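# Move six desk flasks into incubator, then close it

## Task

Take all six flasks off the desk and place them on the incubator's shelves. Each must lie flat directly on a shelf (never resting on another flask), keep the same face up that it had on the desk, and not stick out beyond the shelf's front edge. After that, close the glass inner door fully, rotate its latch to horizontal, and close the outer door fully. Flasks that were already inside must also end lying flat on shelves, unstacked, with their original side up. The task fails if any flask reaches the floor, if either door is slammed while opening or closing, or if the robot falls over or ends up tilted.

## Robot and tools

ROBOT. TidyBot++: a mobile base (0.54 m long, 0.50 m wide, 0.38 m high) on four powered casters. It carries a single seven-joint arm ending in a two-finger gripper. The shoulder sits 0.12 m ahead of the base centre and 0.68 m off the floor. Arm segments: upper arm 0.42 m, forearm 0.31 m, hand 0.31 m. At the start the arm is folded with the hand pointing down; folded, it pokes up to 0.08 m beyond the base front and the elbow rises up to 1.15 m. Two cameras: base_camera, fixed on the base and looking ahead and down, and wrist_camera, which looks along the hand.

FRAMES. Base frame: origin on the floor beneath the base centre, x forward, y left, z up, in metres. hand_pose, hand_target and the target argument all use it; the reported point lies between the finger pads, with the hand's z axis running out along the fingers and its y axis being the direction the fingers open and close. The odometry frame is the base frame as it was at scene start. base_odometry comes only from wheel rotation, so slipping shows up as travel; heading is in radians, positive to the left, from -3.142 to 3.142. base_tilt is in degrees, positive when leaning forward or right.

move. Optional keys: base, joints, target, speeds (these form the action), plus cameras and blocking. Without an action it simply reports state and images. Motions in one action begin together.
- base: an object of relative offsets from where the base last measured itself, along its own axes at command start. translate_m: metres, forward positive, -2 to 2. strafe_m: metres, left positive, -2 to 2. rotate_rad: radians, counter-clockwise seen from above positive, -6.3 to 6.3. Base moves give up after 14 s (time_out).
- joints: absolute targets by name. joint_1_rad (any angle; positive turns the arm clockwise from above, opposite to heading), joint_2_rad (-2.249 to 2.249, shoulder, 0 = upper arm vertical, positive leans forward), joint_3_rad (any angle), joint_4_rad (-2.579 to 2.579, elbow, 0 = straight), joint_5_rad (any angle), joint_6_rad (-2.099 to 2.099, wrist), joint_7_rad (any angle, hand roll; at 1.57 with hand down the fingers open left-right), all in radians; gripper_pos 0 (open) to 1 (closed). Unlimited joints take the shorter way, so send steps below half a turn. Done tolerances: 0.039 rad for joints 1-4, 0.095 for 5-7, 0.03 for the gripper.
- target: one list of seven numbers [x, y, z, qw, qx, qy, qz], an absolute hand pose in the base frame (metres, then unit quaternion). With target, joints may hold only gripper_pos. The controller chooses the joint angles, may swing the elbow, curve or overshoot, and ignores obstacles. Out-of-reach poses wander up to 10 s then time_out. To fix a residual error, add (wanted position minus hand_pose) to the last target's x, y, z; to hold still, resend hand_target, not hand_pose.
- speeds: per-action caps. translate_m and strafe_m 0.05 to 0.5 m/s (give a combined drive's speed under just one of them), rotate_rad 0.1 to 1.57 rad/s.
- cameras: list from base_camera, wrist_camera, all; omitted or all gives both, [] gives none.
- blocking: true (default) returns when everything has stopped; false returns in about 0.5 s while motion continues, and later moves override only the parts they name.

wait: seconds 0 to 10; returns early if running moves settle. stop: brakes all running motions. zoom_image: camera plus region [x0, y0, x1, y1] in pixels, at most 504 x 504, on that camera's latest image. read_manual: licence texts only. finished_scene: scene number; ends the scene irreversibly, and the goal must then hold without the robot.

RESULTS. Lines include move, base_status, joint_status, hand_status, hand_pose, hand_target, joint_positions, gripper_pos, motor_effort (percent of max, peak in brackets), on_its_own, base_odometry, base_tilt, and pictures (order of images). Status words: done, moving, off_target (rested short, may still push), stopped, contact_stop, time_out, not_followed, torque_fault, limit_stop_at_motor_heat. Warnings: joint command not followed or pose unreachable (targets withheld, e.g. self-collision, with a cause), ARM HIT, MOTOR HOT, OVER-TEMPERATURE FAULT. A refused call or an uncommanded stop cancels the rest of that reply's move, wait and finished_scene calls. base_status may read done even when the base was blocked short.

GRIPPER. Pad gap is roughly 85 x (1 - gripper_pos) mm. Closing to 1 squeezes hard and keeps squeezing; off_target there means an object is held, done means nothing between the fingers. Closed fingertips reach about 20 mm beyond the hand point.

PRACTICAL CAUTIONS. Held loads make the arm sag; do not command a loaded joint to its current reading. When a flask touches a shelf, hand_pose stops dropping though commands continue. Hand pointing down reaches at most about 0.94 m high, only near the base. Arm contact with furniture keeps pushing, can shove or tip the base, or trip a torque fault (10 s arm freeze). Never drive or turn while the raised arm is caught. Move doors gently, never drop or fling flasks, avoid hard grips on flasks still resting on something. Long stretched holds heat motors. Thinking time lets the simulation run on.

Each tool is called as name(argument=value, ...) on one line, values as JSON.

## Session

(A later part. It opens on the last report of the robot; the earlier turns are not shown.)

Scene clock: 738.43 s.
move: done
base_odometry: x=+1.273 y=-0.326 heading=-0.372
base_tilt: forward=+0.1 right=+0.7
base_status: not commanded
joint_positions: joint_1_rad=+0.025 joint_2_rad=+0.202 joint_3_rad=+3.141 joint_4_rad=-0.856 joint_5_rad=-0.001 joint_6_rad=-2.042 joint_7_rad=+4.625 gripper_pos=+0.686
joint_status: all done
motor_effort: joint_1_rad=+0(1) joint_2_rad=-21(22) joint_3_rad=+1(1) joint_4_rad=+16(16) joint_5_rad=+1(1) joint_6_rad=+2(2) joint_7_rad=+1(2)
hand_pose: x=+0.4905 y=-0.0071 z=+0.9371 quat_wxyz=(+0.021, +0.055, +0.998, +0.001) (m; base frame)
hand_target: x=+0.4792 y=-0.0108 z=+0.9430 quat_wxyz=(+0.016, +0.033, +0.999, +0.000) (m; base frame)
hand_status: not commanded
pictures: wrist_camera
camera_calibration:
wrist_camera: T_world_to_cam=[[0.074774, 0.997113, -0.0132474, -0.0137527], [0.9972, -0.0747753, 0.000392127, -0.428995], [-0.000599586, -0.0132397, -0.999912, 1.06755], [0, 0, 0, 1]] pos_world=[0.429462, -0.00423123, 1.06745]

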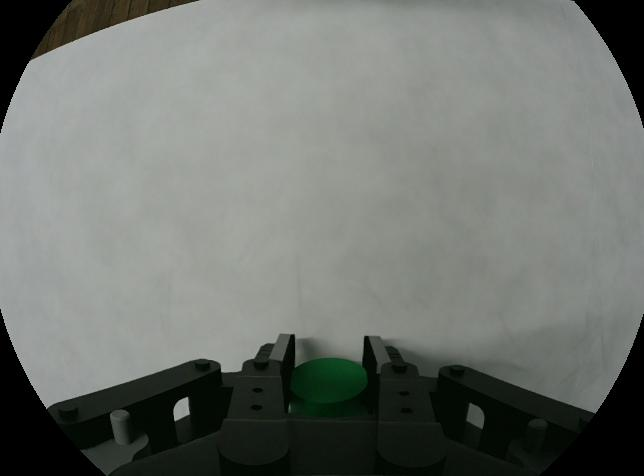

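move(joints={"joint_7_rad": 4.79}, cameras=[])

move(joints={"joint_4_rad": -0.885}, cameras=[])

move(joints={"joint_4_rad": -0.905}, cameras=["wrist_camera"])

move(joints={"gripper_pos": 0.4}, cameras=["wrist_camera"])

Scene clock: 741.70 s.
move: done
base_odometry: x=+1.273 y=-0.326 heading=-0.372
base_tilt: forward=+0.1 right=+0.7
base_status: not commanded
joint_positions: joint_1_rad=+0.025 joint_2_rad=+0.202 joint_3_rad=+3.141 joint_4_rad=-0.856 joint_5_rad=-0.001 joint_6_rad=-2.042 joint_7_rad=+4.753 gripper_pos=+0.686
joint_status: all done
motor_effort: joint_1_rad=+0(1) joint_2_rad=-21(22) joint_3_rad=+1(1) joint_4_rad=+16(16) joint_5_rad=+1(1) joint_6_rad=+2(2) joint_7_rad=+1(2)
hand_pose: x=+0.4905 y=-0.0071 z=+0.9371 quat_wxyz=(+0.021, -0.009, +1.000, +0.000) (m; base frame)
hand_target: x=+0.4792 y=-0.0108 z=+0.9430 quat_wxyz=(+0.016, -0.022, +1.000, -0.001) (m; base frame)
hand_status: not commanded
pictures: none
No camera images: "cameras" was empty.

Scene clock: 742.37 s.
move: done
base_odometry: x=+1.273 y=-0.326 heading=-0.372
base_tilt: forward=+0.1 right=+0.7
base_status: not commanded
joint_positions: joint_1_rad=+0.025 joint_2_rad=+0.202 joint_3_rad=+3.141 joint_4_rad=-0.880 joint_5_rad=-0.001 joint_6_rad=-2.042 joint_7_rad=+4.753 gripper_pos=+0.686
joint_status: all done
motor_effort: joint_1_rad=-1(1) joint_2_rad=-22(23) joint_3_rad=+1(1) joint_4_rad=+16(17) joint_5_rad=+1(1) joint_6_rad=+2(2) joint_7_rad=+1(1)
hand_pose: x=+0.4866 y=-0.0070 z=+0.9302 quat_wxyz=(+0.009, -0.009, +1.000, +0.000) (m; base frame)
hand_target: x=+0.4738 y=-0.0106 z=+0.9333 quat_wxyz=(-0.002, -0.022, +1.000, +0.000) (m; base frame)
hand_status: not commanded
pictures: none
No camera images: "cameras" was empty.

Scene clock: 742.93 s.
move: done
base_odometry: x=+1.273 y=-0.326 heading=-0.372
base_tilt: forward=+0.1 right=+0.6
base_status: not commanded
joint_positions: joint_1_rad=+0.025 joint_2_rad=+0.202 joint_3_rad=+3.141 joint_4_rad=-0.895 joint_5_rad=-0.001 joint_6_rad=-2.042 joint_7_rad=+4.753 gripper_pos=+0.686
joint_status: all done
motor_effort: joint_1_rad=+0(1) joint_2_rad=-20(22) joint_3_rad=+0(1) joint_4_rad=+14(16) joint_5_rad=+1(1) joint_6_rad=+1(2) joint_7_rad=+1(1)
hand_pose: x=+0.4840 y=-0.0070 z=+0.9260 quat_wxyz=(+0.001, -0.009, +1.000, +0.001) (m; base frame)
hand_target: x=+0.4705 y=-0.0105 z=+0.9278 quat_wxyz=(-0.012, -0.022, +1.000, +0.001) (m; base frame)
hand_status: not commanded
pictures: wrist_camera
camera_calibration:
wrist_camera: T_world_to_cam=[[-0.0531673, 0.998464, -0.0156005, 0.0505935], [0.997872, 0.0525324, -0.0386199, -0.385839], [-0.0377411, -0.0176206, -0.999132, 1.07372], [0, 0, 0, 1]] pos_world=[0.428232, -0.0113271, 1.05868]

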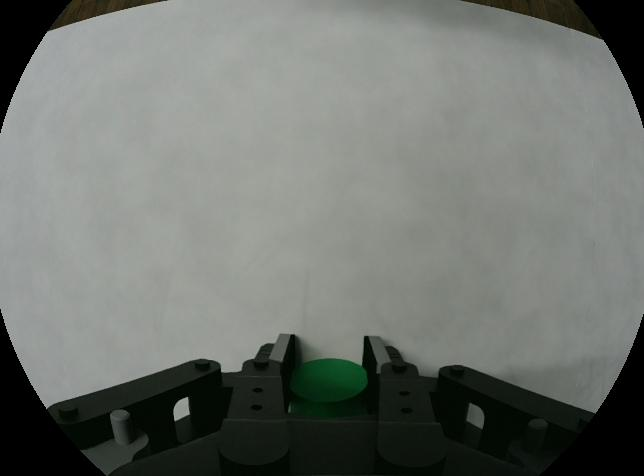

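Scene clock: 743.67 s.
move: done
base_odometry: x=+1.273 y=-0.326 heading=-0.372
base_tilt: forward=+0.1 right=+0.6
base_status: not commanded
joint_positions: joint_1_rad=+0.025 joint_2_rad=+0.202 joint_3_rad=+3.141 joint_4_rad=-0.896 joint_5_rad=-0.001 joint_6_rad=-2.042 joint_7_rad=+4.753 gripper_pos=+0.400
joint_status: all done
motor_effort: joint_1_rad=+1(1) joint_2_rad=-21(22) joint_3_rad=+0(1) joint_4_rad=+15(15) joint_5_rad=+1(1) joint_6_rad=+2(2) joint_7_rad=+0(1)
hand_pose: x=+0.4838 y=-0.0069 z=+0.9258 quat_wxyz=(+0.001, -0.009, +1.000, +0.001) (m; base frame)
hand_target: x=+0.4705 y=-0.0105 z=+0.9278 quat_wxyz=(-0.012, -0.022, +1.000, +0.001) (m; base frame)
hand_status: not commanded
pictures: wrist_camera
camera_calibration:
wrist_camera: T_world_to_cam=[[-0.0531829, 0.998464, -0.0155574, 0.0505461], [0.997841, 0.0525355, -0.0394178, -0.384889], [-0.0385399, -0.0176202, -0.999102, 1.07383], [0, 0, 0, 1]] pos_world=[0.428132, -0.0113271, 1.05848]

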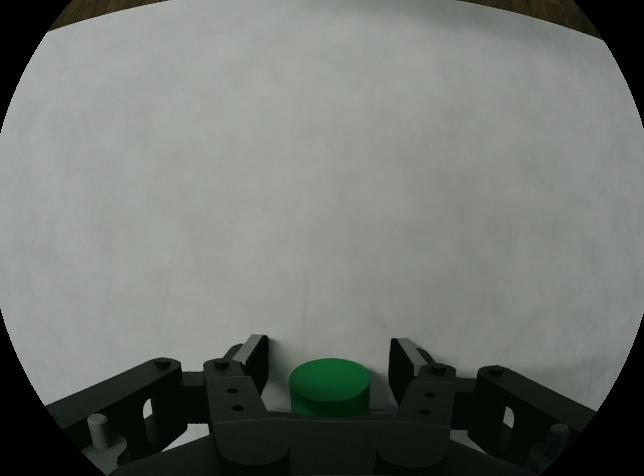

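move(joints={"joint_2_rad": 0.10, "joint_4_rad": -0.88, "joint_6_rad": -2.06}, cameras=[])

move(joints={"joint_2_rad": -0.10, "joint_4_rad": -1.03, "joint_6_rad": -1.80, "gripper_pos": 0.3}, cameras=["wrist_camera"])

move(base={"translate_m": -0.268, "strafe_m": -0.007}, speeds={"translate_m": 0.3}, joints={"joint_1_rad": -0.02, "joint_7_rad": 3.2}, cameras=[])

move(joints={"joint_1_rad": 0.0, "joint_2_rad": -0.13, "joint_4_rad": -1.308, "joint_6_rad": -0.916, "joint_7_rad": 1.57}, cameras=["wrist_camera"])

Scene clock: 748.83 s.
move: done
base_odometry: x=+1.273 y=-0.326 heading=-0.372
base_tilt: forward=+0.1 right=+0.7
base_status: not commanded
joint_positions: joint_1_rad=+0.025 joint_2_rad=+0.107 joint_3_rad=+3.141 joint_4_rad=-0.885 joint_5_rad=-0.001 joint_6_rad=-2.042 joint_7_rad=+4.753 gripper_pos=+0.400
joint_status: all done
motor_effort: joint_1_rad=+0(1) joint_2_rad=-18(24) joint_3_rad=+1(1) joint_4_rad=+15(16) joint_5_rad=+1(1) joint_6_rad=+2(3) joint_7_rad=+0(1)
hand_pose: x=+0.4606 y=-0.0064 z=+0.9627 quat_wxyz=(+0.054, -0.009, +0.998, -0.001) (m; base frame)
hand_target: x=+0.4535 y=-0.0099 z=+0.9659 quat_wxyz=(+0.051, -0.022, +0.998, -0.003) (m; base frame)
hand_status: not commanded
pictures: none
No camera images: "cameras" was empty.

Scene clock: 750.37 s.
move: done
base_odometry: x=+1.273 y=-0.326 heading=-0.372
base_tilt: forward=+0.1 right=+0.7
base_status: not commanded
joint_positions: joint_1_rad=+0.025 joint_2_rad=-0.096 joint_3_rad=+3.141 joint_4_rad=-1.014 joint_5_rad=-0.001 joint_6_rad=-1.857 joint_7_rad=+4.753 gripper_pos=+0.300
joint_status: all done
motor_effort: joint_1_rad=+0(1) joint_2_rad=-11(20) joint_3_rad=+1(1) joint_4_rad=+15(16) joint_5_rad=+0(1) joint_6_rad=+5(5) joint_7_rad=+1(1)
hand_pose: x=+0.4399 y=-0.0058 z=+1.0010 quat_wxyz=(+0.182, -0.009, +0.983, -0.005) (m; base frame)
hand_target: x=+0.4534 y=-0.0098 z=+1.0031 quat_wxyz=(+0.204, -0.022, +0.979, -0.011) (m; base frame)
hand_status: not commanded
pictures: wrist_camera
camera_calibration:
wrist_camera: T_world_to_cam=[[-0.0423387, 0.998223, -0.0419432, 0.0698758], [0.94647, 0.053519, 0.318325, -0.673555], [0.320004, -0.0262205, -0.947053, 0.937328], [0, 0, 0, 1]] pos_world=[0.34051, -0.00912637, 1.10504]

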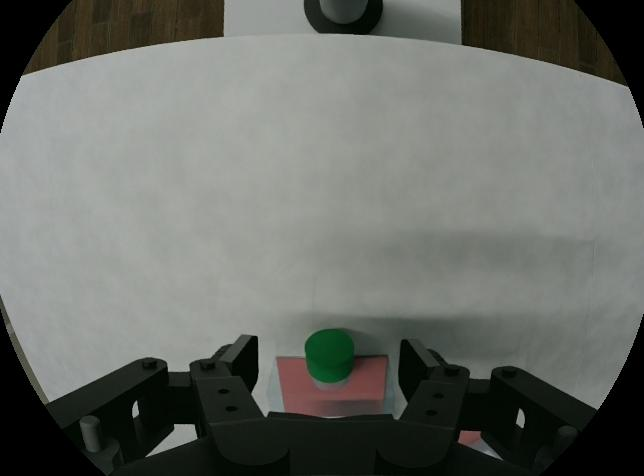

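Scene clock: 752.50 s.
move: done
base_odometry: x=+1.020 y=-0.235 heading=-0.372
base_tilt: forward=+0.1 right=+0.7
base_status: done
joint_positions: joint_1_rad=-0.006 joint_2_rad=-0.099 joint_3_rad=+3.141 joint_4_rad=-1.016 joint_5_rad=-0.001 joint_6_rad=-1.852 joint_7_rad=+3.254 gripper_pos=+0.300
joint_status: all done
motor_effort: joint_1_rad=+0(1) joint_2_rad=-11(14) joint_3_rad=+1(1) joint_4_rad=+16(16) joint_5_rad=+0(1) joint_6_rad=+5(5) joint_7_rad=+0(2)
hand_pose: x=+0.4404 y=+0.0040 z=+1.0017 quat_wxyz=(+0.137, +0.652, +0.735, +0.124) (m; base frame)
hand_target: x=+0.4534 y=+0.0086 z=+1.0031 quat_wxyz=(+0.147, +0.664, +0.719, +0.142) (m; base frame)
hand_status: not commanded
pictures: none
No camera images: "cameras" was empty.

Scene clock: 754.73 s.
move: done
base_odometry: x=+1.020 y=-0.235 heading=-0.372
base_tilt: forward=+0.0 right=+0.7
base_status: not commanded
joint_positions: joint_1_rad=-0.006 joint_2_rad=-0.108 joint_3_rad=+3.141 joint_4_rad=-1.293 joint_5_rad=-0.001 joint_6_rad=-0.970 joint_7_rad=+1.627 gripper_pos=+0.300
joint_status: all done
motor_effort: joint_1_rad=+0(2) joint_2_rad=-16(16) joint_3_rad=+1(1) joint_4_rad=+20(21) joint_5_rad=+1(1) joint_6_rad=+9(9) joint_7_rad=+1(2)
hand_pose: x=+0.6247 y=+0.0052 z=+1.0468 quat_wxyz=(+0.011, +0.880, +0.028, +0.474) (m; base frame)
hand_target: x=+0.6245 y=+0.0022 z=+1.0638 quat_wxyz=(+0.000, +0.866, +0.000, +0.500) (m; base frame)
hand_status: not commanded
pictures: wrist_camera
camera_calibration:
wrist_camera: T_world_to_cam=[[0.0716884, -0.995253, 0.0658183, -0.105076], [-0.513304, -0.0933915, -0.85311, 1.27526], [0.855207, 0.0273733, -0.517563, 0.137687], [0, 0, 0, 1]] pos_world=[0.544379, 0.010752, 1.16612]

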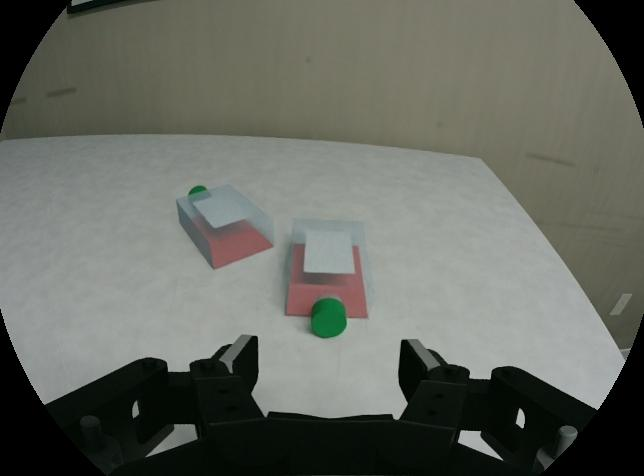

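move(joints={"joint_2_rad": -0.004, "joint_4_rad": -1.5425, "joint_6_rad": -0.48, "joint_7_rad": 1.55, "gripper_pos": 0.2}, cameras=["wrist_camera"])

move(base={"translate_m": 0.035}, speeds={"translate_m": 0.1}, cameras=["wrist_camera"])

Scene clock: 758.60 s.
move: done
base_odometry: x=+1.020 y=-0.235 heading=-0.372
base_tilt: forward=+0.1 right=+0.7
base_status: not commanded
joint_positions: joint_1_rad=-0.006 joint_2_rad=+0.006 joint_3_rad=+3.141 joint_4_rad=-1.534 joint_5_rad=-0.001 joint_6_rad=-0.534 joint_7_rad=+1.606 gripper_pos=+0.200
joint_status: all done
motor_effort: joint_1_rad=+0(1) joint_2_rad=-20(24) joint_3_rad=+1(1) joint_4_rad=+22(23) joint_5_rad=+1(1) joint_6_rad=+9(10) joint_7_rad=+1(2)
hand_pose: x=+0.7084 y=+0.0056 z=+0.9625 quat_wxyz=(+0.006, +0.861, +0.018, +0.509) (m; base frame)
hand_target: x=+0.7121 y=+0.0023 z=+0.9780 quat_wxyz=(-0.006, +0.846, -0.008, +0.532) (m; base frame)
hand_status: not commanded
pictures: wrist_camera
camera_calibration:
wrist_camera: T_world_to_cam=[[0.055524, -0.997089, 0.0522555, -0.080618], [-0.443318, -0.0715136, -0.893507, 1.23549], [0.894643, 0.0264452, -0.445999, -0.074388], [0, 0, 0, 1]] pos_world=[0.618742, 0.00993826, 1.07495]

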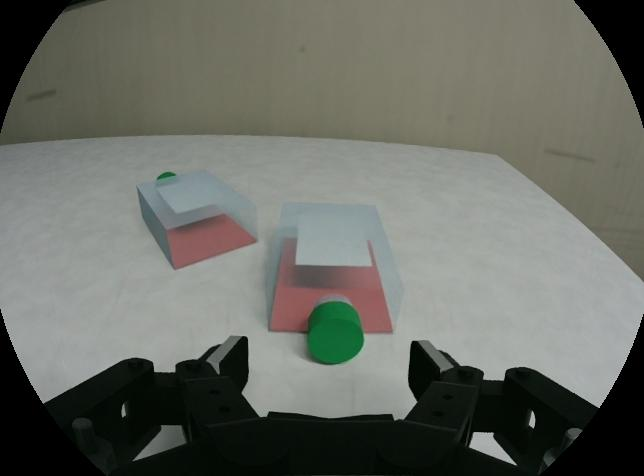

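Scene clock: 759.50 s.
move: done
base_odometry: x=+1.053 y=-0.247 heading=-0.372
base_tilt: forward=+0.1 right=+0.7
base_status: done
joint_positions: joint_1_rad=-0.006 joint_2_rad=+0.005 joint_3_rad=+3.141 joint_4_rad=-1.534 joint_5_rad=-0.001 joint_6_rad=-0.530 joint_7_rad=+1.605 gripper_pos=+0.200
joint_status: not commanded
motor_effort: joint_1_rad=-1(1) joint_2_rad=-20(23) joint_3_rad=+1(1) joint_4_rad=+22(23) joint_5_rad=+1(1) joint_6_rad=+9(9) joint_7_rad=+0(1)
hand_pose: x=+0.7089 y=+0.0056 z=+0.9637 quat_wxyz=(+0.006, +0.859, +0.017, +0.511) (m; base frame)
hand_target: x=+0.7121 y=+0.0023 z=+0.9780 quat_wxyz=(-0.006, +0.846, -0.008, +0.532) (m; base frame)
hand_status: not commanded
pictures: wrist_camera
camera_calibration:
wrist_camera: T_world_to_cam=[[0.0551667, -0.997111, 0.0522181, -0.0804036], [-0.439534, -0.0712094, -0.895399, 1.23598], [0.89653, 0.0264446, -0.442192, -0.0792468], [0, 0, 0, 1]] pos_world=[0.61874, 0.00993806, 1.07586]

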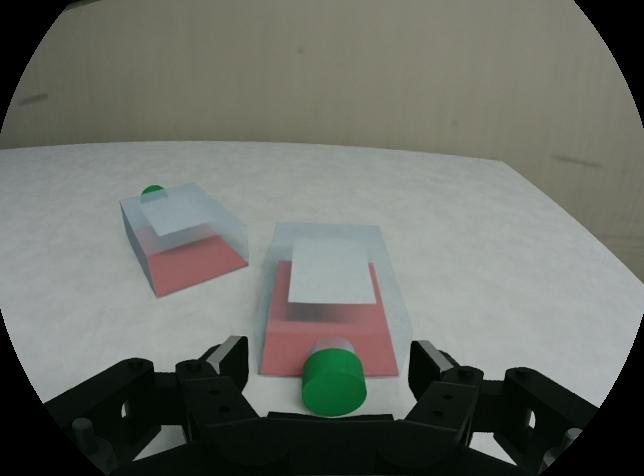

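move(joints={"joint_1_rad": 0.02, "joint_2_rad": 0.035, "joint_4_rad": -1.59, "joint_6_rad": -0.41}, cameras=["wrist_camera"])

Scene clock: 761.23 s.
move: done
base_odometry: x=+1.053 y=-0.247 heading=-0.372
base_tilt: forward=+0.1 right=+0.7
base_status: not commanded
joint_positions: joint_1_rad=+0.009 joint_2_rad=+0.036 joint_3_rad=+3.141 joint_4_rad=-1.577 joint_5_rad=-0.001 joint_6_rad=-0.457 joint_7_rad=+1.605 gripper_pos=+0.200
joint_status: all done
motor_effort: joint_1_rad=+0(2) joint_2_rad=-21(24) joint_3_rad=+0(1) joint_4_rad=+22(23) joint_5_rad=+1(1) joint_6_rad=+9(10) joint_7_rad=+1(1)
hand_pose: x=+0.7215 y=-0.0035 z=+0.9404 quat_wxyz=(+0.010, +0.860, +0.011, +0.511) (m; base frame)
hand_target: x=+0.7259 y=-0.0099 z=+0.9459 quat_wxyz=(-0.001, +0.851, -0.017, +0.526) (m; base frame)
hand_status: not commanded
pictures: wrist_camera
camera_calibration:
wrist_camera: T_world_to_cam=[[0.0397692, -0.997848, 0.0521242, -0.0778452], [-0.440694, -0.0643338, -0.895349, 1.22082], [0.896776, 0.0126365, -0.442304, -0.100756], [0, 0, 0, 1]] pos_world=[0.63146, 0.00213568, 1.05256]

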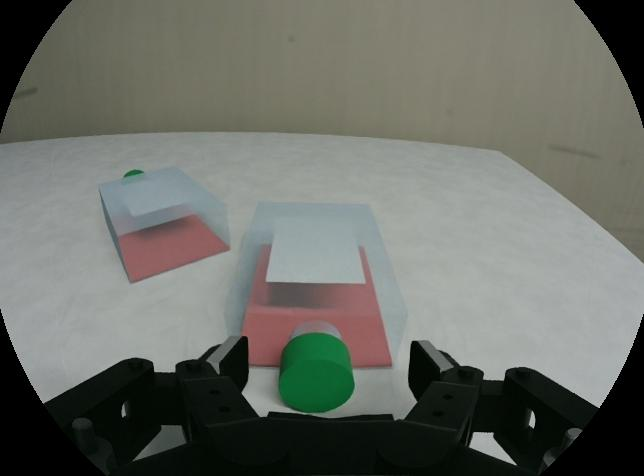

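move(joints={"joint_1_rad": -0.013, "joint_2_rad": 0.047}, cameras=["wrist_camera"])

Scene clock: 763.20 s.
move: done
base_odometry: x=+1.053 y=-0.247 heading=-0.372
base_tilt: forward=+0.1 right=+0.6
base_status: not commanded
joint_positions: joint_1_rad=-0.008 joint_2_rad=+0.041 joint_3_rad=+3.141 joint_4_rad=-1.577 joint_5_rad=-0.001 joint_6_rad=-0.457 joint_7_rad=+1.605 gripper_pos=+0.200
joint_status: all done
motor_effort: joint_1_rad=-1(2) joint_2_rad=-21(23) joint_3_rad=+1(1) joint_4_rad=+22(22) joint_5_rad=+1(1) joint_6_rad=+9(9) joint_7_rad=+1(1)
hand_pose: x=+0.7228 y=+0.0072 z=+0.9372 quat_wxyz=(+0.006, +0.861, +0.018, +0.509) (m; base frame)
hand_target: x=+0.7290 y=+0.0102 z=+0.9386 quat_wxyz=(-0.009, +0.854, -0.003, +0.520) (m; base frame)
hand_status: not commanded
pictures: wrist_camera
camera_calibration:
wrist_camera: T_world_to_cam=[[0.0578144, -0.996986, 0.0517427, -0.0796286], [-0.444183, -0.0721053, -0.89303, 1.21964], [0.894069, 0.0286467, -0.447013, -0.0971867], [0, 0, 0, 1]] pos_world=[0.63324, 0.0113383, 1.04985]

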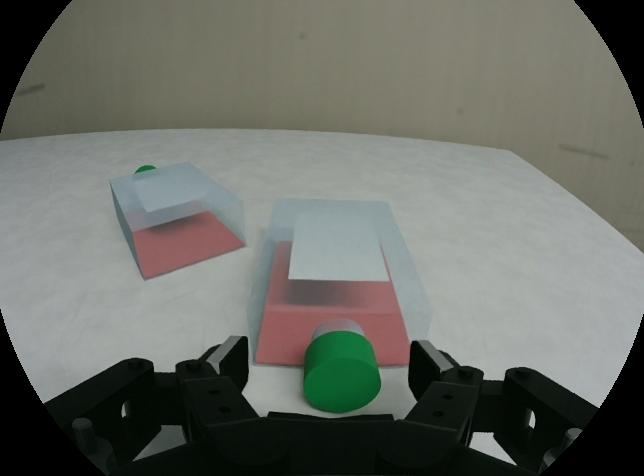

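move(base={"strafe_m": -0.006}, speeds={"strafe_m": 0.05}, joints={"joint_2_rad": 0.058}, cameras=["wrist_camera"])

Scene clock: 764.97 s.
move: done
base_odometry: x=+1.051 y=-0.253 heading=-0.372
base_tilt: forward=+0.1 right=+0.7
base_status: done
joint_positions: joint_1_rad=-0.009 joint_2_rad=+0.052 joint_3_rad=+3.141 joint_4_rad=-1.577 joint_5_rad=-0.001 joint_6_rad=-0.457 joint_7_rad=+1.605 gripper_pos=+0.200
joint_status: all done
motor_effort: joint_1_rad=+0(3) joint_2_rad=-22(23) joint_3_rad=+1(2) joint_4_rad=+22(22) joint_5_rad=+1(1) joint_6_rad=+9(9) joint_7_rad=+0(1)
hand_pose: x=+0.7256 y=+0.0077 z=+0.9302 quat_wxyz=(+0.005, +0.864, +0.019, +0.504) (m; base frame)
hand_target: x=+0.7318 y=+0.0103 z=+0.9319 quat_wxyz=(-0.009, +0.857, -0.003, +0.516) (m; base frame)
hand_status: not commanded
pictures: wrist_camera
camera_calibration:
wrist_camera: T_world_to_cam=[[0.0591218, -0.996939, 0.0511556, -0.0793775], [-0.454399, -0.0725049, -0.887843, 1.21724], [0.888834, 0.0292458, -0.457295, -0.0894901], [0, 0, 0, 1]] pos_world=[0.637347, 0.0117384, 1.04385]

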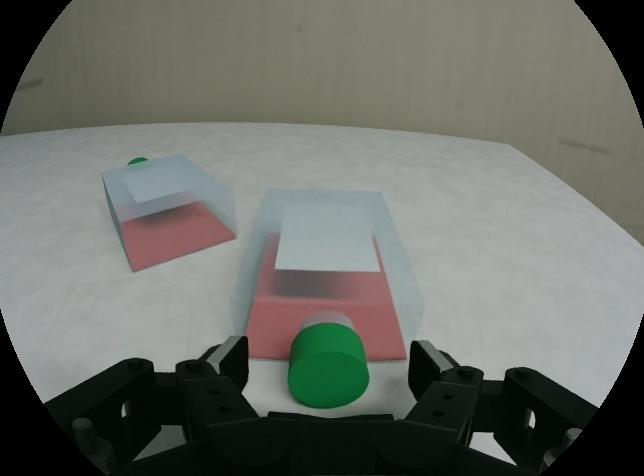

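move(base={"translate_m": 0.005}, speeds={"translate_m": 0.05}, joints={"joint_2_rad": 0.048, "gripper_pos": 0.5}, cameras=["wrist_camera"])

Scene clock: 766.93 s.
move: done
base_odometry: x=+1.055 y=-0.255 heading=-0.372
base_tilt: forward=+0.1 right=+0.8
base_status: done
joint_positions: joint_1_rad=-0.009 joint_2_rad=+0.051 joint_3_rad=+3.141 joint_4_rad=-1.577 joint_5_rad=-0.001 joint_6_rad=-0.456 joint_7_rad=+1.605 gripper_pos=+0.500
joint_status: all done
motor_effort: joint_1_rad=+0(2) joint_2_rad=-22(26) joint_3_rad=+1(2) joint_4_rad=+22(22) joint_5_rad=+1(1) joint_6_rad=+9(9) joint_7_rad=+0(1)
hand_pose: x=+0.7254 y=+0.0077 z=+0.9306 quat_wxyz=(+0.005, +0.863, +0.019, +0.504) (m; base frame)
hand_target: x=+0.7293 y=+0.0102 z=+0.9380 quat_wxyz=(-0.009, +0.854, -0.003, +0.520) (m; base frame)
hand_status: not commanded
pictures: wrist_camera
camera_calibration:
wrist_camera: T_world_to_cam=[[0.0591698, -0.996936, 0.0511597, -0.0794099], [-0.453639, -0.0725055, -0.888231, 1.21729], [0.889219, 0.0293485, -0.456539, -0.0901216], [0, 0, 0, 1]] pos_world=[0.637046, 0.0117384, 1.04415]

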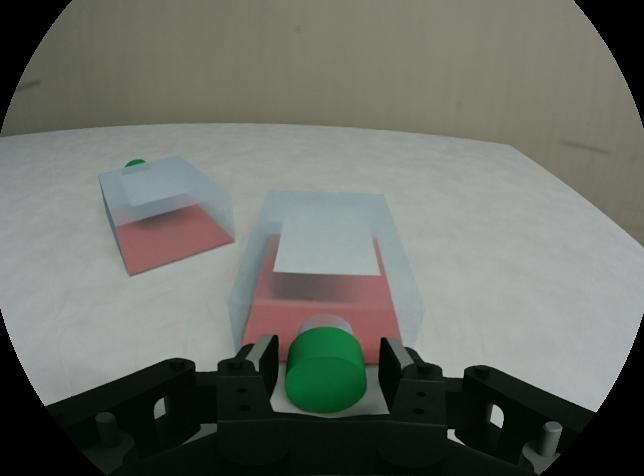

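Raising slightly with the elbow, then closing on the cap.

move(joints={"joint_4_rad": -1.584}, cameras=[])

move(joints={"gripper_pos": 0.88}, cameras=["wrist_camera"])

move(joints={"joint_2_rad": 0.02, "joint_4_rad": -1.373, "joint_6_rad": -0.70}, cameras=["wrist_camera"])

Scene clock: 768.37 s.
move: done
base_odometry: x=+1.055 y=-0.255 heading=-0.372
base_tilt: forward=+0.1 right=+0.7
base_status: not commanded
joint_positions: joint_1_rad=-0.009 joint_2_rad=+0.051 joint_3_rad=+3.141 joint_4_rad=-1.577 joint_5_rad=-0.001 joint_6_rad=-0.456 joint_7_rad=+1.605 gripper_pos=+0.500
joint_status: all done
motor_effort: joint_1_rad=-1(1) joint_2_rad=-22(23) joint_3_rad=+1(1) joint_4_rad=+22(23) joint_5_rad=+0(1) joint_6_rad=+9(9) joint_7_rad=+0(1)
hand_pose: x=+0.7255 y=+0.0077 z=+0.9306 quat_wxyz=(+0.005, +0.863, +0.019, +0.504) (m; base frame)
hand_target: x=+0.7302 y=+0.0102 z=+0.9416 quat_wxyz=(-0.009, +0.853, -0.003, +0.522) (m; base frame)
hand_status: not commanded
pictures: none
No camera images: "cameras" was empty.

Scene clock: 769.10 s.
move: off_target
base_odometry: x=+1.055 y=-0.255 heading=-0.372
base_tilt: forward=+0.1 right=+0.7
base_status: not commanded
joint_positions: joint_1_rad=-0.009 joint_2_rad=+0.051 joint_3_rad=+3.141 joint_4_rad=-1.577 joint_5_rad=-0.001 joint_6_rad=-0.455 joint_7_rad=+1.605 gripper_pos=+0.683
joint_status: gripper_pos off_target (ended at +0.683, target +0.880)
motor_effort: joint_1_rad=+0(1) joint_2_rad=-22(23) joint_3_rad=+1(1) joint_4_rad=+22(22) joint_5_rad=+1(1) joint_6_rad=+9(10) joint_7_rad=+1(1)
hand_pose: x=+0.7256 y=+0.0077 z=+0.9309 quat_wxyz=(+0.005, +0.863, +0.019, +0.504) (m; base frame)
hand_target: x=+0.7302 y=+0.0102 z=+0.9416 quat_wxyz=(-0.009, +0.853, -0.003, +0.522) (m; base frame)
hand_status: not commanded
pictures: wrist_camera
camera_calibration:
wrist_camera: T_world_to_cam=[[0.0588797, -0.996973, 0.0507821, -0.078852], [-0.452633, -0.0720033, -0.888785, 1.21753], [0.889751, 0.0293457, -0.455503, -0.0914934], [0, 0, 0, 1]] pos_world=[0.637146, 0.0117381, 1.04445]

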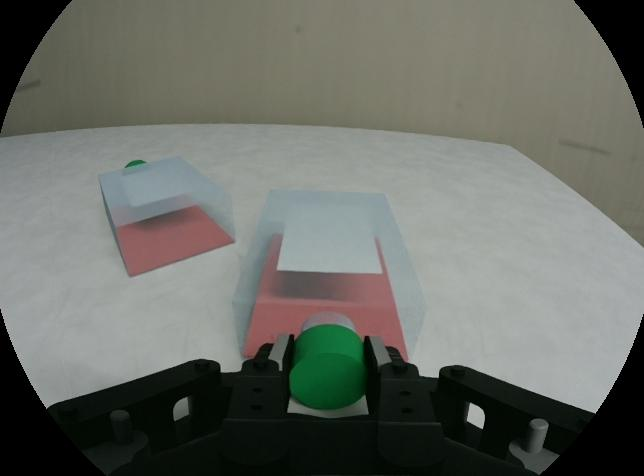

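Scene clock: 770.57 s.
move: done
base_odometry: x=+1.055 y=-0.255 heading=-0.372
base_tilt: forward=+0.1 right=+0.7
base_status: not commanded
joint_positions: joint_1_rad=-0.009 joint_2_rad=+0.041 joint_3_rad=+3.141 joint_4_rad=-1.383 joint_5_rad=-0.001 joint_6_rad=-0.639 joint_7_rad=+1.605 gripper_pos=+0.683
joint_status: all done
motor_effort: joint_1_rad=-1(1) joint_2_rad=-23(25) joint_3_rad=+1(1) joint_4_rad=+23(24) joint_5_rad=+1(1) joint_6_rad=+10(12) joint_7_rad=+1(1)
hand_pose: x=+0.7215 y=+0.0078 z=+1.0009 quat_wxyz=(+0.005, +0.858, +0.019, +0.513) (m; base frame)
hand_target: x=+0.7065 y=+0.0099 z=+1.0028 quat_wxyz=(-0.009, +0.866, -0.003, +0.501) (m; base frame)
hand_status: not commanded
pictures: wrist_camera
camera_calibration:
wrist_camera: T_world_to_cam=[[0.0580474, -0.996971, 0.0517617, -0.0824919], [-0.434234, -0.0719021, -0.897926, 1.27368], [0.898928, 0.0296456, -0.437092, -0.0809501], [0, 0, 0, 1]] pos_world=[0.630632, 0.011738, 1.11256]

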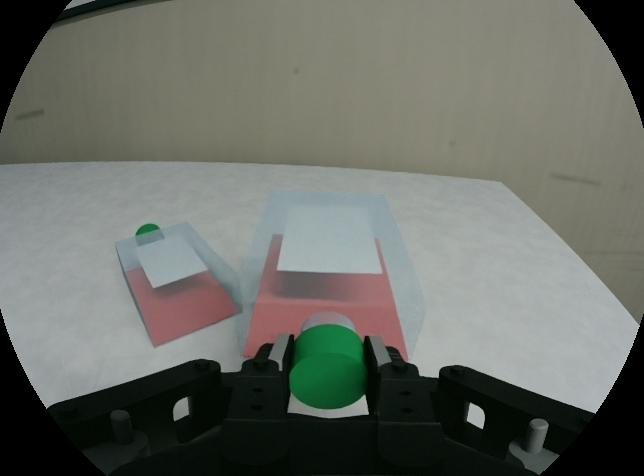

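move(base={"translate_m": -1.13, "strafe_m": 0.15}, speeds={"translate_m": 0.35}, cameras=[])

move(base={"rotate_rad": -1.604}, speeds={"rotate_rad": 0.7}, cameras=["wrist_camera"])

Scene clock: 780.40 s.
move: done
base_odometry: x=+0.057 y=+0.296 heading=-0.372
base_tilt: forward=+0.1 right=+0.7
base_status: done
joint_positions: joint_1_rad=-0.009 joint_2_rad=+0.033 joint_3_rad=+3.141 joint_4_rad=-1.383 joint_5_rad=-0.001 joint_6_rad=-0.644 joint_7_rad=+1.605 gripper_pos=+0.683
joint_status: not commanded
motor_effort: joint_1_rad=+1(2) joint_2_rad=-23(27) joint_3_rad=+1(1) joint_4_rad=+23(24) joint_5_rad=+1(1) joint_6_rad=+10(11) joint_7_rad=+1(2)
hand_pose: x=+0.7182 y=+0.0077 z=+1.0049 quat_wxyz=(+0.005, +0.857, +0.019, +0.515) (m; base frame)
hand_target: x=+0.7065 y=+0.0099 z=+1.0028 quat_wxyz=(-0.009, +0.866, -0.003, +0.501) (m; base frame)
hand_status: not commanded
pictures: none
No camera images: "cameras" was empty.

Scene clock: 783.43 s.
move: done
base_odometry: x=+0.057 y=+0.296 heading=-1.976
base_tilt: forward=+0.1 right=+0.7
base_status: done
joint_positions: joint_1_rad=-0.010 joint_2_rad=+0.033 joint_3_rad=+3.143 joint_4_rad=-1.383 joint_5_rad=-0.001 joint_6_rad=-0.644 joint_7_rad=+1.605 gripper_pos=+0.683
joint_status: not commanded
motor_effort: joint_1_rad=+0(3) joint_2_rad=-23(24) joint_3_rad=+1(3) joint_4_rad=+23(23) joint_5_rad=+1(2) joint_6_rad=+10(10) joint_7_rad=+1(1)
hand_pose: x=+0.7182 y=+0.0066 z=+1.0049 quat_wxyz=(+0.006, +0.857, +0.018, +0.515) (m; base frame)
hand_target: x=+0.7065 y=+0.0099 z=+1.0028 quat_wxyz=(-0.009, +0.866, -0.003, +0.501) (m; base frame)
hand_status: not commanded
pictures: wrist_camera
camera_calibration:
wrist_camera: T_world_to_cam=[[0.0558636, -0.99708, 0.0520667, -0.082431], [-0.430575, -0.0711081, -0.899749, 1.27497], [0.900824, 0.0278446, -0.43329, -0.0814345], [0, 0, 0, 1]] pos_world=[0.626932, 0.0107378, 1.11616]

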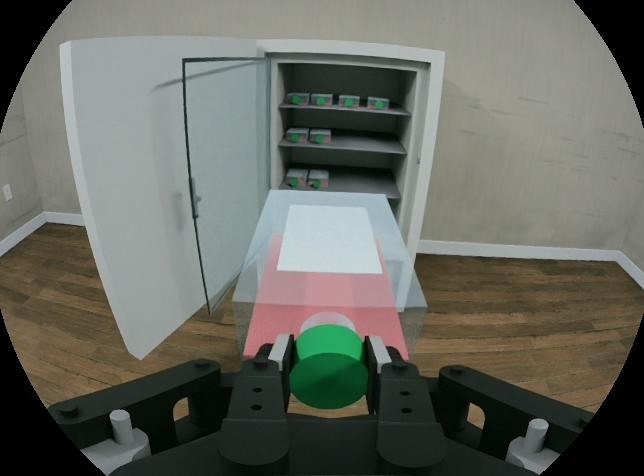

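move(base={"translate_m": 1.05, "strafe_m": -0.12}, speeds={"translate_m": 0.35}, joints={"joint_2_rad": 0.095, "joint_4_rad": -1.85, "joint_6_rad": -0.11}, cameras=["wrist_camera"])

Scene clock: 790.83 s.
move: done
base_odometry: x=-0.467 y=-0.622 heading=-1.976
base_tilt: forward=+0.1 right=+0.7
base_status: done
joint_positions: joint_1_rad=-0.010 joint_2_rad=+0.108 joint_3_rad=+3.143 joint_4_rad=-1.841 joint_5_rad=-0.001 joint_6_rad=-0.163 joint_7_rad=+1.605 gripper_pos=+0.683
joint_status: all done
motor_effort: joint_1_rad=+0(2) joint_2_rad=-23(28) joint_3_rad=+0(2) joint_4_rad=+22(24) joint_5_rad=+1(1) joint_6_rad=+10(11) joint_7_rad=+1(2)
hand_pose: x=+0.7232 y=+0.0065 z=+0.8239 quat_wxyz=(+0.006, +0.870, +0.018, +0.492) (m; base frame)
hand_target: x=+0.7269 y=+0.0102 z=+0.8409 quat_wxyz=(-0.009, +0.856, -0.003, +0.517) (m; base frame)
hand_status: not commanded
pictures: wrist_camera
camera_calibration:
wrist_camera: T_world_to_cam=[[0.0579306, -0.997087, 0.0496043, -0.0728609], [-0.477498, -0.0713096, -0.875734, 1.12832], [0.876721, 0.0270459, -0.480238, -0.108219], [0, 0, 0, 1]] pos_world=[0.637867, 0.010738, 0.939749]

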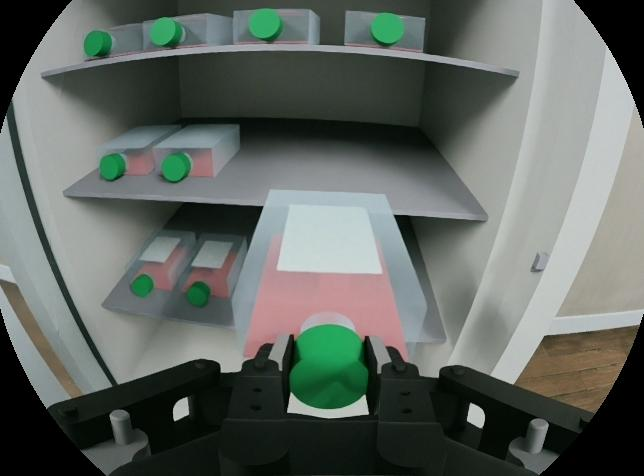

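move(base={"strafe_m": -0.034}, joints={"joint_2_rad": 0.083, "joint_6_rad": -0.088}, cameras=["wrist_camera"])

move(base={"translate_m": 0.15}, speeds={"translate_m": 0.2}, cameras=["wrist_camera"])

Scene clock: 796.73 s.
move: done
base_odometry: x=-0.498 y=-0.608 heading=-1.976
base_tilt: forward=+0.1 right=+0.7
base_status: done
joint_positions: joint_1_rad=-0.008 joint_2_rad=+0.105 joint_3_rad=+3.144 joint_4_rad=-1.841 joint_5_rad=-0.001 joint_6_rad=-0.140 joint_7_rad=+1.605 gripper_pos=+0.683
joint_status: all done
motor_effort: joint_1_rad=+0(3) joint_2_rad=-24(25) joint_3_rad=+1(2) joint_4_rad=+22(22) joint_5_rad=+1(1) joint_6_rad=+10(10) joint_7_rad=+1(1)
hand_pose: x=+0.7264 y=+0.0048 z=+0.8314 quat_wxyz=(+0.007, +0.864, +0.016, +0.503) (m; base frame)
hand_target: x=+0.7280 y=+0.0102 z=+0.8543 quat_wxyz=(-0.009, +0.847, -0.003, +0.531) (m; base frame)
hand_status: not commanded
pictures: wrist_camera
camera_calibration:
wrist_camera: T_world_to_cam=[[0.0537504, -0.997246, 0.0510915, -0.0732838], [-0.455318, -0.0700137, -0.887572, 1.13015], [0.888705, 0.0244444, -0.457828, -0.134731], [0, 0, 0, 1]] pos_world=[0.638254, 0.0093376, 0.945153]

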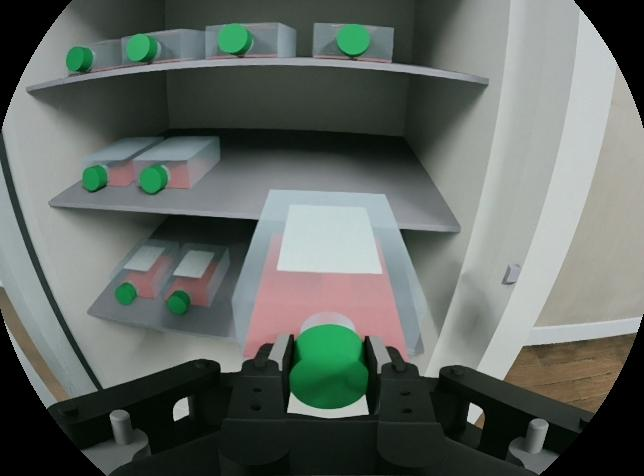

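Scene clock: 798.23 s.
move: done
base_odometry: x=-0.558 y=-0.746 heading=-1.976
base_tilt: forward=+0.1 right=+0.7
base_status: done
joint_positions: joint_1_rad=-0.008 joint_2_rad=+0.101 joint_3_rad=+3.144 joint_4_rad=-1.843 joint_5_rad=-0.001 joint_6_rad=-0.139 joint_7_rad=+1.605 gripper_pos=+0.683
joint_status: not commanded
motor_effort: joint_1_rad=+0(1) joint_2_rad=-24(27) joint_3_rad=+1(1) joint_4_rad=+22(23) joint_5_rad=+1(1) joint_6_rad=+10(10) joint_7_rad=+0(1)
hand_pose: x=+0.7256 y=+0.0048 z=+0.8332 quat_wxyz=(+0.007, +0.863, +0.016, +0.505) (m; base frame)
hand_target: x=+0.7280 y=+0.0102 z=+0.8543 quat_wxyz=(-0.009, +0.847, -0.003, +0.531) (m; base frame)
hand_status: not commanded
pictures: wrist_camera
camera_calibration:
wrist_camera: T_world_to_cam=[[0.0536716, -0.997244, 0.0512209, -0.0734628], [-0.452411, -0.0700128, -0.889057, 1.1304], [0.890193, 0.0245442, -0.454922, -0.136718], [0, 0, 0, 1]] pos_world=[0.637052, 0.00923759, 0.946554]

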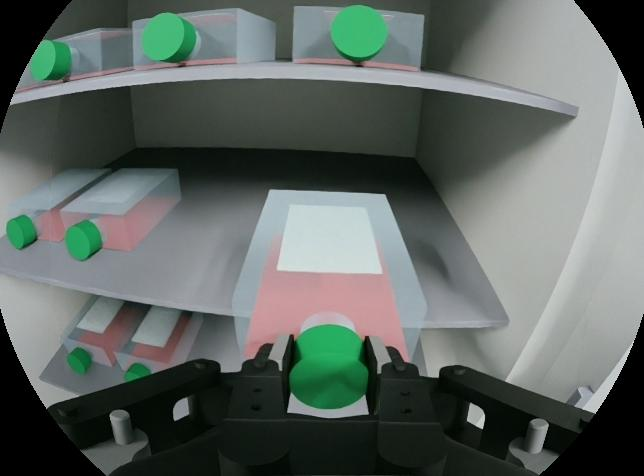

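move(base={"translate_m": 0.121}, speeds={"translate_m": 0.15}, cameras=["wrist_camera"])

move(joints={"joint_4_rad": -1.90, "joint_6_rad": -0.035}, cameras=["wrist_camera"])

Scene clock: 801.30 s.
move: done
base_odometry: x=-0.606 y=-0.858 heading=-1.976
base_tilt: forward=+0.1 right=+0.7
base_status: done
joint_positions: joint_1_rad=-0.008 joint_2_rad=+0.099 joint_3_rad=+3.144 joint_4_rad=-1.844 joint_5_rad=-0.001 joint_6_rad=-0.139 joint_7_rad=+1.605 gripper_pos=+0.683
joint_status: not commanded
motor_effort: joint_1_rad=+0(1) joint_2_rad=-23(26) joint_3_rad=+0(1) joint_4_rad=+21(22) joint_5_rad=+1(1) joint_6_rad=+10(10) joint_7_rad=+0(2)
hand_pose: x=+0.7251 y=+0.0048 z=+0.8341 quat_wxyz=(+0.007, +0.863, +0.016, +0.506) (m; base frame)
hand_target: x=+0.7280 y=+0.0102 z=+0.8543 quat_wxyz=(-0.009, +0.847, -0.003, +0.531) (m; base frame)
hand_status: not commanded
pictures: wrist_camera
camera_calibration:
wrist_camera: T_world_to_cam=[[0.0535285, -0.997251, 0.0512379, -0.0733912], [-0.450705, -0.0699159, -0.889931, 1.13053], [0.891067, 0.0245435, -0.453208, -0.137909], [0, 0, 0, 1]] pos_world=[0.636351, 0.00923752, 0.947354]

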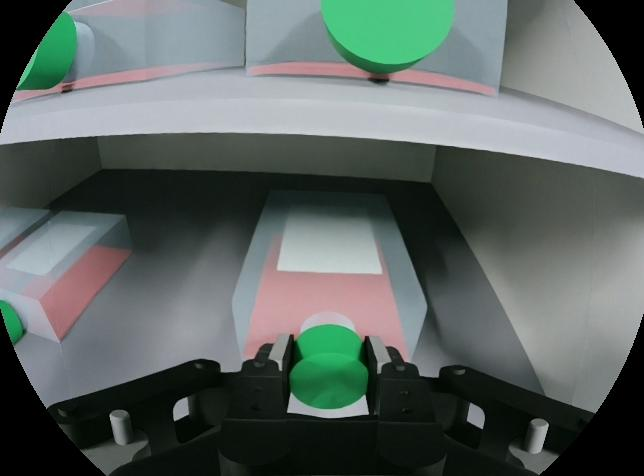

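Scene clock: 802.30 s.
move: done
base_odometry: x=-0.606 y=-0.858 heading=-1.976
base_tilt: forward=+0.1 right=+0.7
base_status: not commanded
joint_positions: joint_1_rad=-0.008 joint_2_rad=+0.099 joint_3_rad=+3.144 joint_4_rad=-1.894 joint_5_rad=-0.001 joint_6_rad=-0.088 joint_7_rad=+1.605 gripper_pos=+0.683
joint_status: all done
motor_effort: joint_1_rad=+0(1) joint_2_rad=-23(25) joint_3_rad=+0(1) joint_4_rad=+21(23) joint_5_rad=+1(1) joint_6_rad=+10(11) joint_7_rad=+0(1)
hand_pose: x=+0.7190 y=+0.0047 z=+0.8195 quat_wxyz=(+0.007, +0.863, +0.016, +0.506) (m; base frame)
hand_target: x=+0.7225 y=+0.0101 z=+0.8406 quat_wxyz=(-0.009, +0.846, -0.003, +0.533) (m; base frame)
hand_status: not commanded
pictures: wrist_camera
camera_calibration:
wrist_camera: T_world_to_cam=[[0.0534283, -0.997253, 0.0512952, -0.0723015], [-0.450512, -0.0699163, -0.890029, 1.11471], [0.89117, 0.0244436, -0.45301, -0.139251], [0, 0, 0, 1]] pos_world=[0.630151, 0.00923754, 0.932754]

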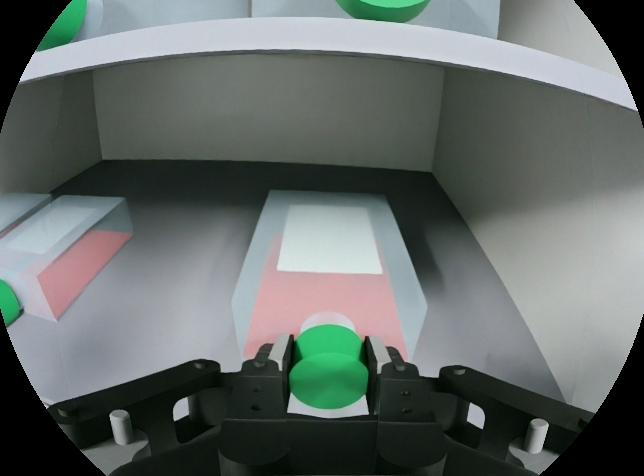

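move(joints={"joint_4_rad": -1.925, "joint_6_rad": -0.012}, cameras=[])

move(joints={"joint_4_rad": -1.94, "joint_6_rad": 0.002}, cameras=[])

move(joints={"joint_4_rad": -1.955, "joint_6_rad": 0.015}, cameras=["wrist_camera"])

Scene clock: 804.17 s.
move: done
base_odometry: x=-0.606 y=-0.858 heading=-1.976
base_tilt: forward=+0.1 right=+0.7
base_status: not commanded
joint_positions: joint_1_rad=-0.008 joint_2_rad=+0.099 joint_3_rad=+3.144 joint_4_rad=-1.918 joint_5_rad=-0.001 joint_6_rad=-0.064 joint_7_rad=+1.605 gripper_pos=+0.683
joint_status: all done
motor_effort: joint_1_rad=+0(1) joint_2_rad=-23(24) joint_3_rad=+1(1) joint_4_rad=+21(22) joint_5_rad=+1(1) joint_6_rad=+10(10) joint_7_rad=+0(1)
hand_pose: x=+0.7158 y=+0.0047 z=+0.8127 quat_wxyz=(+0.007, +0.863, +0.016, +0.506) (m; base frame)
hand_target: x=+0.7190 y=+0.0101 z=+0.8328 quat_wxyz=(-0.009, +0.847, -0.003, +0.532) (m; base frame)
hand_status: not commanded
pictures: none
No camera images: "cameras" was empty.

Scene clock: 804.77 s.
move: done
base_odometry: x=-0.606 y=-0.858 heading=-1.976
base_tilt: forward=+0.1 right=+0.6
base_status: not commanded
joint_positions: joint_1_rad=-0.008 joint_2_rad=+0.099 joint_3_rad=+3.144 joint_4_rad=-1.932 joint_5_rad=-0.001 joint_6_rad=-0.051 joint_7_rad=+1.605 gripper_pos=+0.683
joint_status: all done
motor_effort: joint_1_rad=+0(1) joint_2_rad=-23(24) joint_3_rad=+1(1) joint_4_rad=+21(22) joint_5_rad=+1(1) joint_6_rad=+10(11) joint_7_rad=+1(1)
hand_pose: x=+0.7139 y=+0.0047 z=+0.8087 quat_wxyz=(+0.007, +0.863, +0.016, +0.506) (m; base frame)
hand_target: x=+0.7168 y=+0.0100 z=+0.8283 quat_wxyz=(-0.009, +0.847, -0.003, +0.531) (m; base frame)
hand_status: not commanded
pictures: none
No camera images: "cameras" was empty.

Scene clock: 805.37 s.
move: done
base_odometry: x=-0.606 y=-0.858 heading=-1.976
base_tilt: forward=+0.1 right=+0.7
base_status: not commanded
joint_positions: joint_1_rad=-0.008 joint_2_rad=+0.099 joint_3_rad=+3.144 joint_4_rad=-1.947 joint_5_rad=-0.001 joint_6_rad=-0.038 joint_7_rad=+1.605 gripper_pos=+0.683
joint_status: all done
motor_effort: joint_1_rad=+1(1) joint_2_rad=-23(24) joint_3_rad=+1(1) joint_4_rad=+21(22) joint_5_rad=+1(1) joint_6_rad=+10(11) joint_7_rad=+0(1)
hand_pose: x=+0.7115 y=+0.0046 z=+0.8041 quat_wxyz=(+0.007, +0.863, +0.016, +0.505) (m; base frame)
hand_target: x=+0.7145 y=+0.0100 z=+0.8235 quat_wxyz=(-0.009, +0.848, -0.003, +0.531) (m; base frame)
hand_status: not commanded
pictures: wrist_camera
camera_calibration:
wrist_camera: T_world_to_cam=[[0.053451, -0.997256, 0.051216, -0.0711784], [-0.452508, -0.0699107, -0.889016, 1.09825], [0.890157, 0.0243432, -0.455003, -0.137258], [0, 0, 0, 1]] pos_world=[0.622952, 0.00913755, 0.917554]

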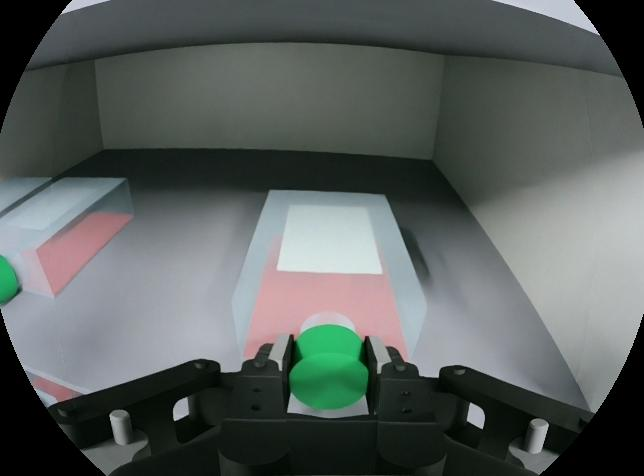

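move(base={"translate_m": 0.013}, speeds={"translate_m": 0.05}, cameras=[])

move(joints={"joint_4_rad": -1.965, "joint_6_rad": 0.024}, cameras=[])

move(joints={"joint_4_rad": -1.975, "joint_6_rad": 0.033}, cameras=["wrist_camera"])

Scene clock: 807.43 s.
move: done
base_odometry: x=-0.611 y=-0.870 heading=-1.977
base_tilt: forward=+0.1 right=+0.6
base_status: done
joint_positions: joint_1_rad=-0.008 joint_2_rad=+0.099 joint_3_rad=+3.144 joint_4_rad=-1.947 joint_5_rad=-0.001 joint_6_rad=-0.037 joint_7_rad=+1.605 gripper_pos=+0.683
joint_status: not commanded
motor_effort: joint_1_rad=-1(1) joint_2_rad=-23(25) joint_3_rad=+1(1) joint_4_rad=+21(22) joint_5_rad=+1(1) joint_6_rad=+10(10) joint_7_rad=+1(1)
hand_pose: x=+0.7115 y=+0.0046 z=+0.8037 quat_wxyz=(+0.007, +0.863, +0.016, +0.505) (m; base frame)
hand_target: x=+0.7145 y=+0.0100 z=+0.8235 quat_wxyz=(-0.009, +0.848, -0.003, +0.531) (m; base frame)
hand_status: not commanded
pictures: none
No camera images: "cameras" was empty.

Scene clock: 807.97 s.
move: done
base_odometry: x=-0.611 y=-0.870 heading=-1.977
base_tilt: forward=+0.1 right=+0.7
base_status: not commanded
joint_positions: joint_1_rad=-0.008 joint_2_rad=+0.099 joint_3_rad=+3.144 joint_4_rad=-1.956 joint_5_rad=-0.001 joint_6_rad=-0.029 joint_7_rad=+1.605 gripper_pos=+0.683
joint_status: all done
motor_effort: joint_1_rad=+1(1) joint_2_rad=-22(23) joint_3_rad=+1(1) joint_4_rad=+21(22) joint_5_rad=+1(1) joint_6_rad=+10(11) joint_7_rad=+1(1)
hand_pose: x=+0.7100 y=+0.0046 z=+0.8010 quat_wxyz=(+0.007, +0.863, +0.016, +0.504) (m; base frame)
hand_target: x=+0.7129 y=+0.0100 z=+0.8205 quat_wxyz=(-0.009, +0.848, -0.003, +0.530) (m; base frame)
hand_status: not commanded
pictures: none
No camera images: "cameras" was empty.

Scene clock: 808.50 s.
move: done
base_odometry: x=-0.611 y=-0.870 heading=-1.977
base_tilt: forward=+0.1 right=+0.7
base_status: not commanded
joint_positions: joint_1_rad=-0.008 joint_2_rad=+0.099 joint_3_rad=+3.144 joint_4_rad=-1.964 joint_5_rad=-0.001 joint_6_rad=-0.017 joint_7_rad=+1.604 gripper_pos=+0.683
joint_status: all done
motor_effort: joint_1_rad=-1(1) joint_2_rad=-22(23) joint_3_rad=+1(1) joint_4_rad=+20(21) joint_5_rad=+0(1) joint_6_rad=+10(10) joint_7_rad=+1(1)
hand_pose: x=+0.7095 y=+0.0046 z=+0.8000 quat_wxyz=(+0.007, +0.862, +0.016, +0.506) (m; base frame)
hand_target: x=+0.7113 y=+0.0100 z=+0.8174 quat_wxyz=(-0.009, +0.848, -0.003, +0.530) (m; base frame)
hand_status: not commanded
pictures: wrist_camera
camera_calibration:
wrist_camera: T_world_to_cam=[[0.053303, -0.997256, 0.0513722, -0.0708808], [-0.449921, -0.0699121, -0.890328, 1.09289], [0.891476, 0.0243438, -0.452413, -0.140395], [0, 0, 0, 1]] pos_world=[0.62065, 0.00913755, 0.913154]

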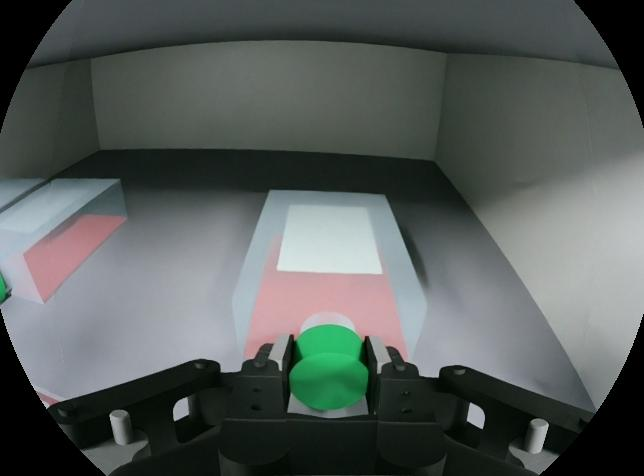

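move(joints={"joint_4_rad": -1.985, "joint_6_rad": 0.040}, cameras=[])

move(joints={"joint_4_rad": -1.995, "joint_6_rad": 0.047}, cameras=["wrist_camera"])

Scene clock: 810.13 s.
move: done
base_odometry: x=-0.611 y=-0.870 heading=-1.977
base_tilt: forward=+0.1 right=+0.7
base_status: not commanded
joint_positions: joint_1_rad=-0.008 joint_2_rad=+0.099 joint_3_rad=+3.144 joint_4_rad=-1.969 joint_5_rad=-0.001 joint_6_rad=-0.007 joint_7_rad=+1.604 gripper_pos=+0.683
joint_status: all done
motor_effort: joint_1_rad=+0(1) joint_2_rad=-21(23) joint_3_rad=+1(1) joint_4_rad=+20(20) joint_5_rad=+1(1) joint_6_rad=+9(10) joint_7_rad=+1(2)
hand_pose: x=+0.7094 y=+0.0046 z=+0.7999 quat_wxyz=(+0.007, +0.861, +0.016, +0.508) (m; base frame)
hand_target: x=+0.7094 y=+0.0099 z=+0.8138 quat_wxyz=(-0.009, +0.849, -0.003, +0.528) (m; base frame)
hand_status: not commanded
pictures: none
No camera images: "cameras" was empty.

Scene clock: 810.67 s.
move: done
base_odometry: x=-0.611 y=-0.870 heading=-1.977
base_tilt: forward=+0.1 right=+0.7
base_status: not commanded
joint_positions: joint_1_rad=-0.008 joint_2_rad=+0.099 joint_3_rad=+3.144 joint_4_rad=-1.975 joint_5_rad=-0.001 joint_6_rad=+0.004 joint_7_rad=+1.604 gripper_pos=+0.683
joint_status: all done
motor_effort: joint_1_rad=-1(2) joint_2_rad=-21(22) joint_3_rad=+0(0) joint_4_rad=+19(20) joint_5_rad=+1(1) joint_6_rad=+9(9) joint_7_rad=+0(1)
hand_pose: x=+0.7093 y=+0.0046 z=+0.7997 quat_wxyz=(+0.007, +0.860, +0.016, +0.510) (m; base frame)
hand_target: x=+0.7075 y=+0.0099 z=+0.8102 quat_wxyz=(-0.009, +0.850, -0.003, +0.527) (m; base frame)
hand_status: not commanded
pictures: wrist_camera
camera_calibration:
wrist_camera: T_world_to_cam=[[0.0526448, -0.997277, 0.0516483, -0.0705885], [-0.440832, -0.0696165, -0.894886, 1.08972], [0.896044, 0.0243428, -0.443297, -0.150825], [0, 0, 0, 1]] pos_world=[0.619244, 0.00913736, 0.911956]

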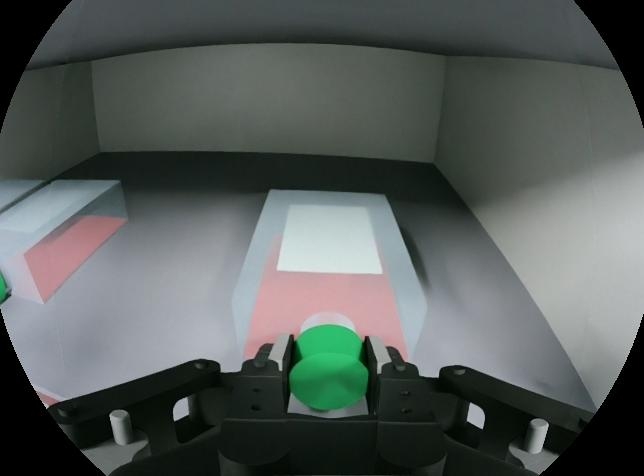

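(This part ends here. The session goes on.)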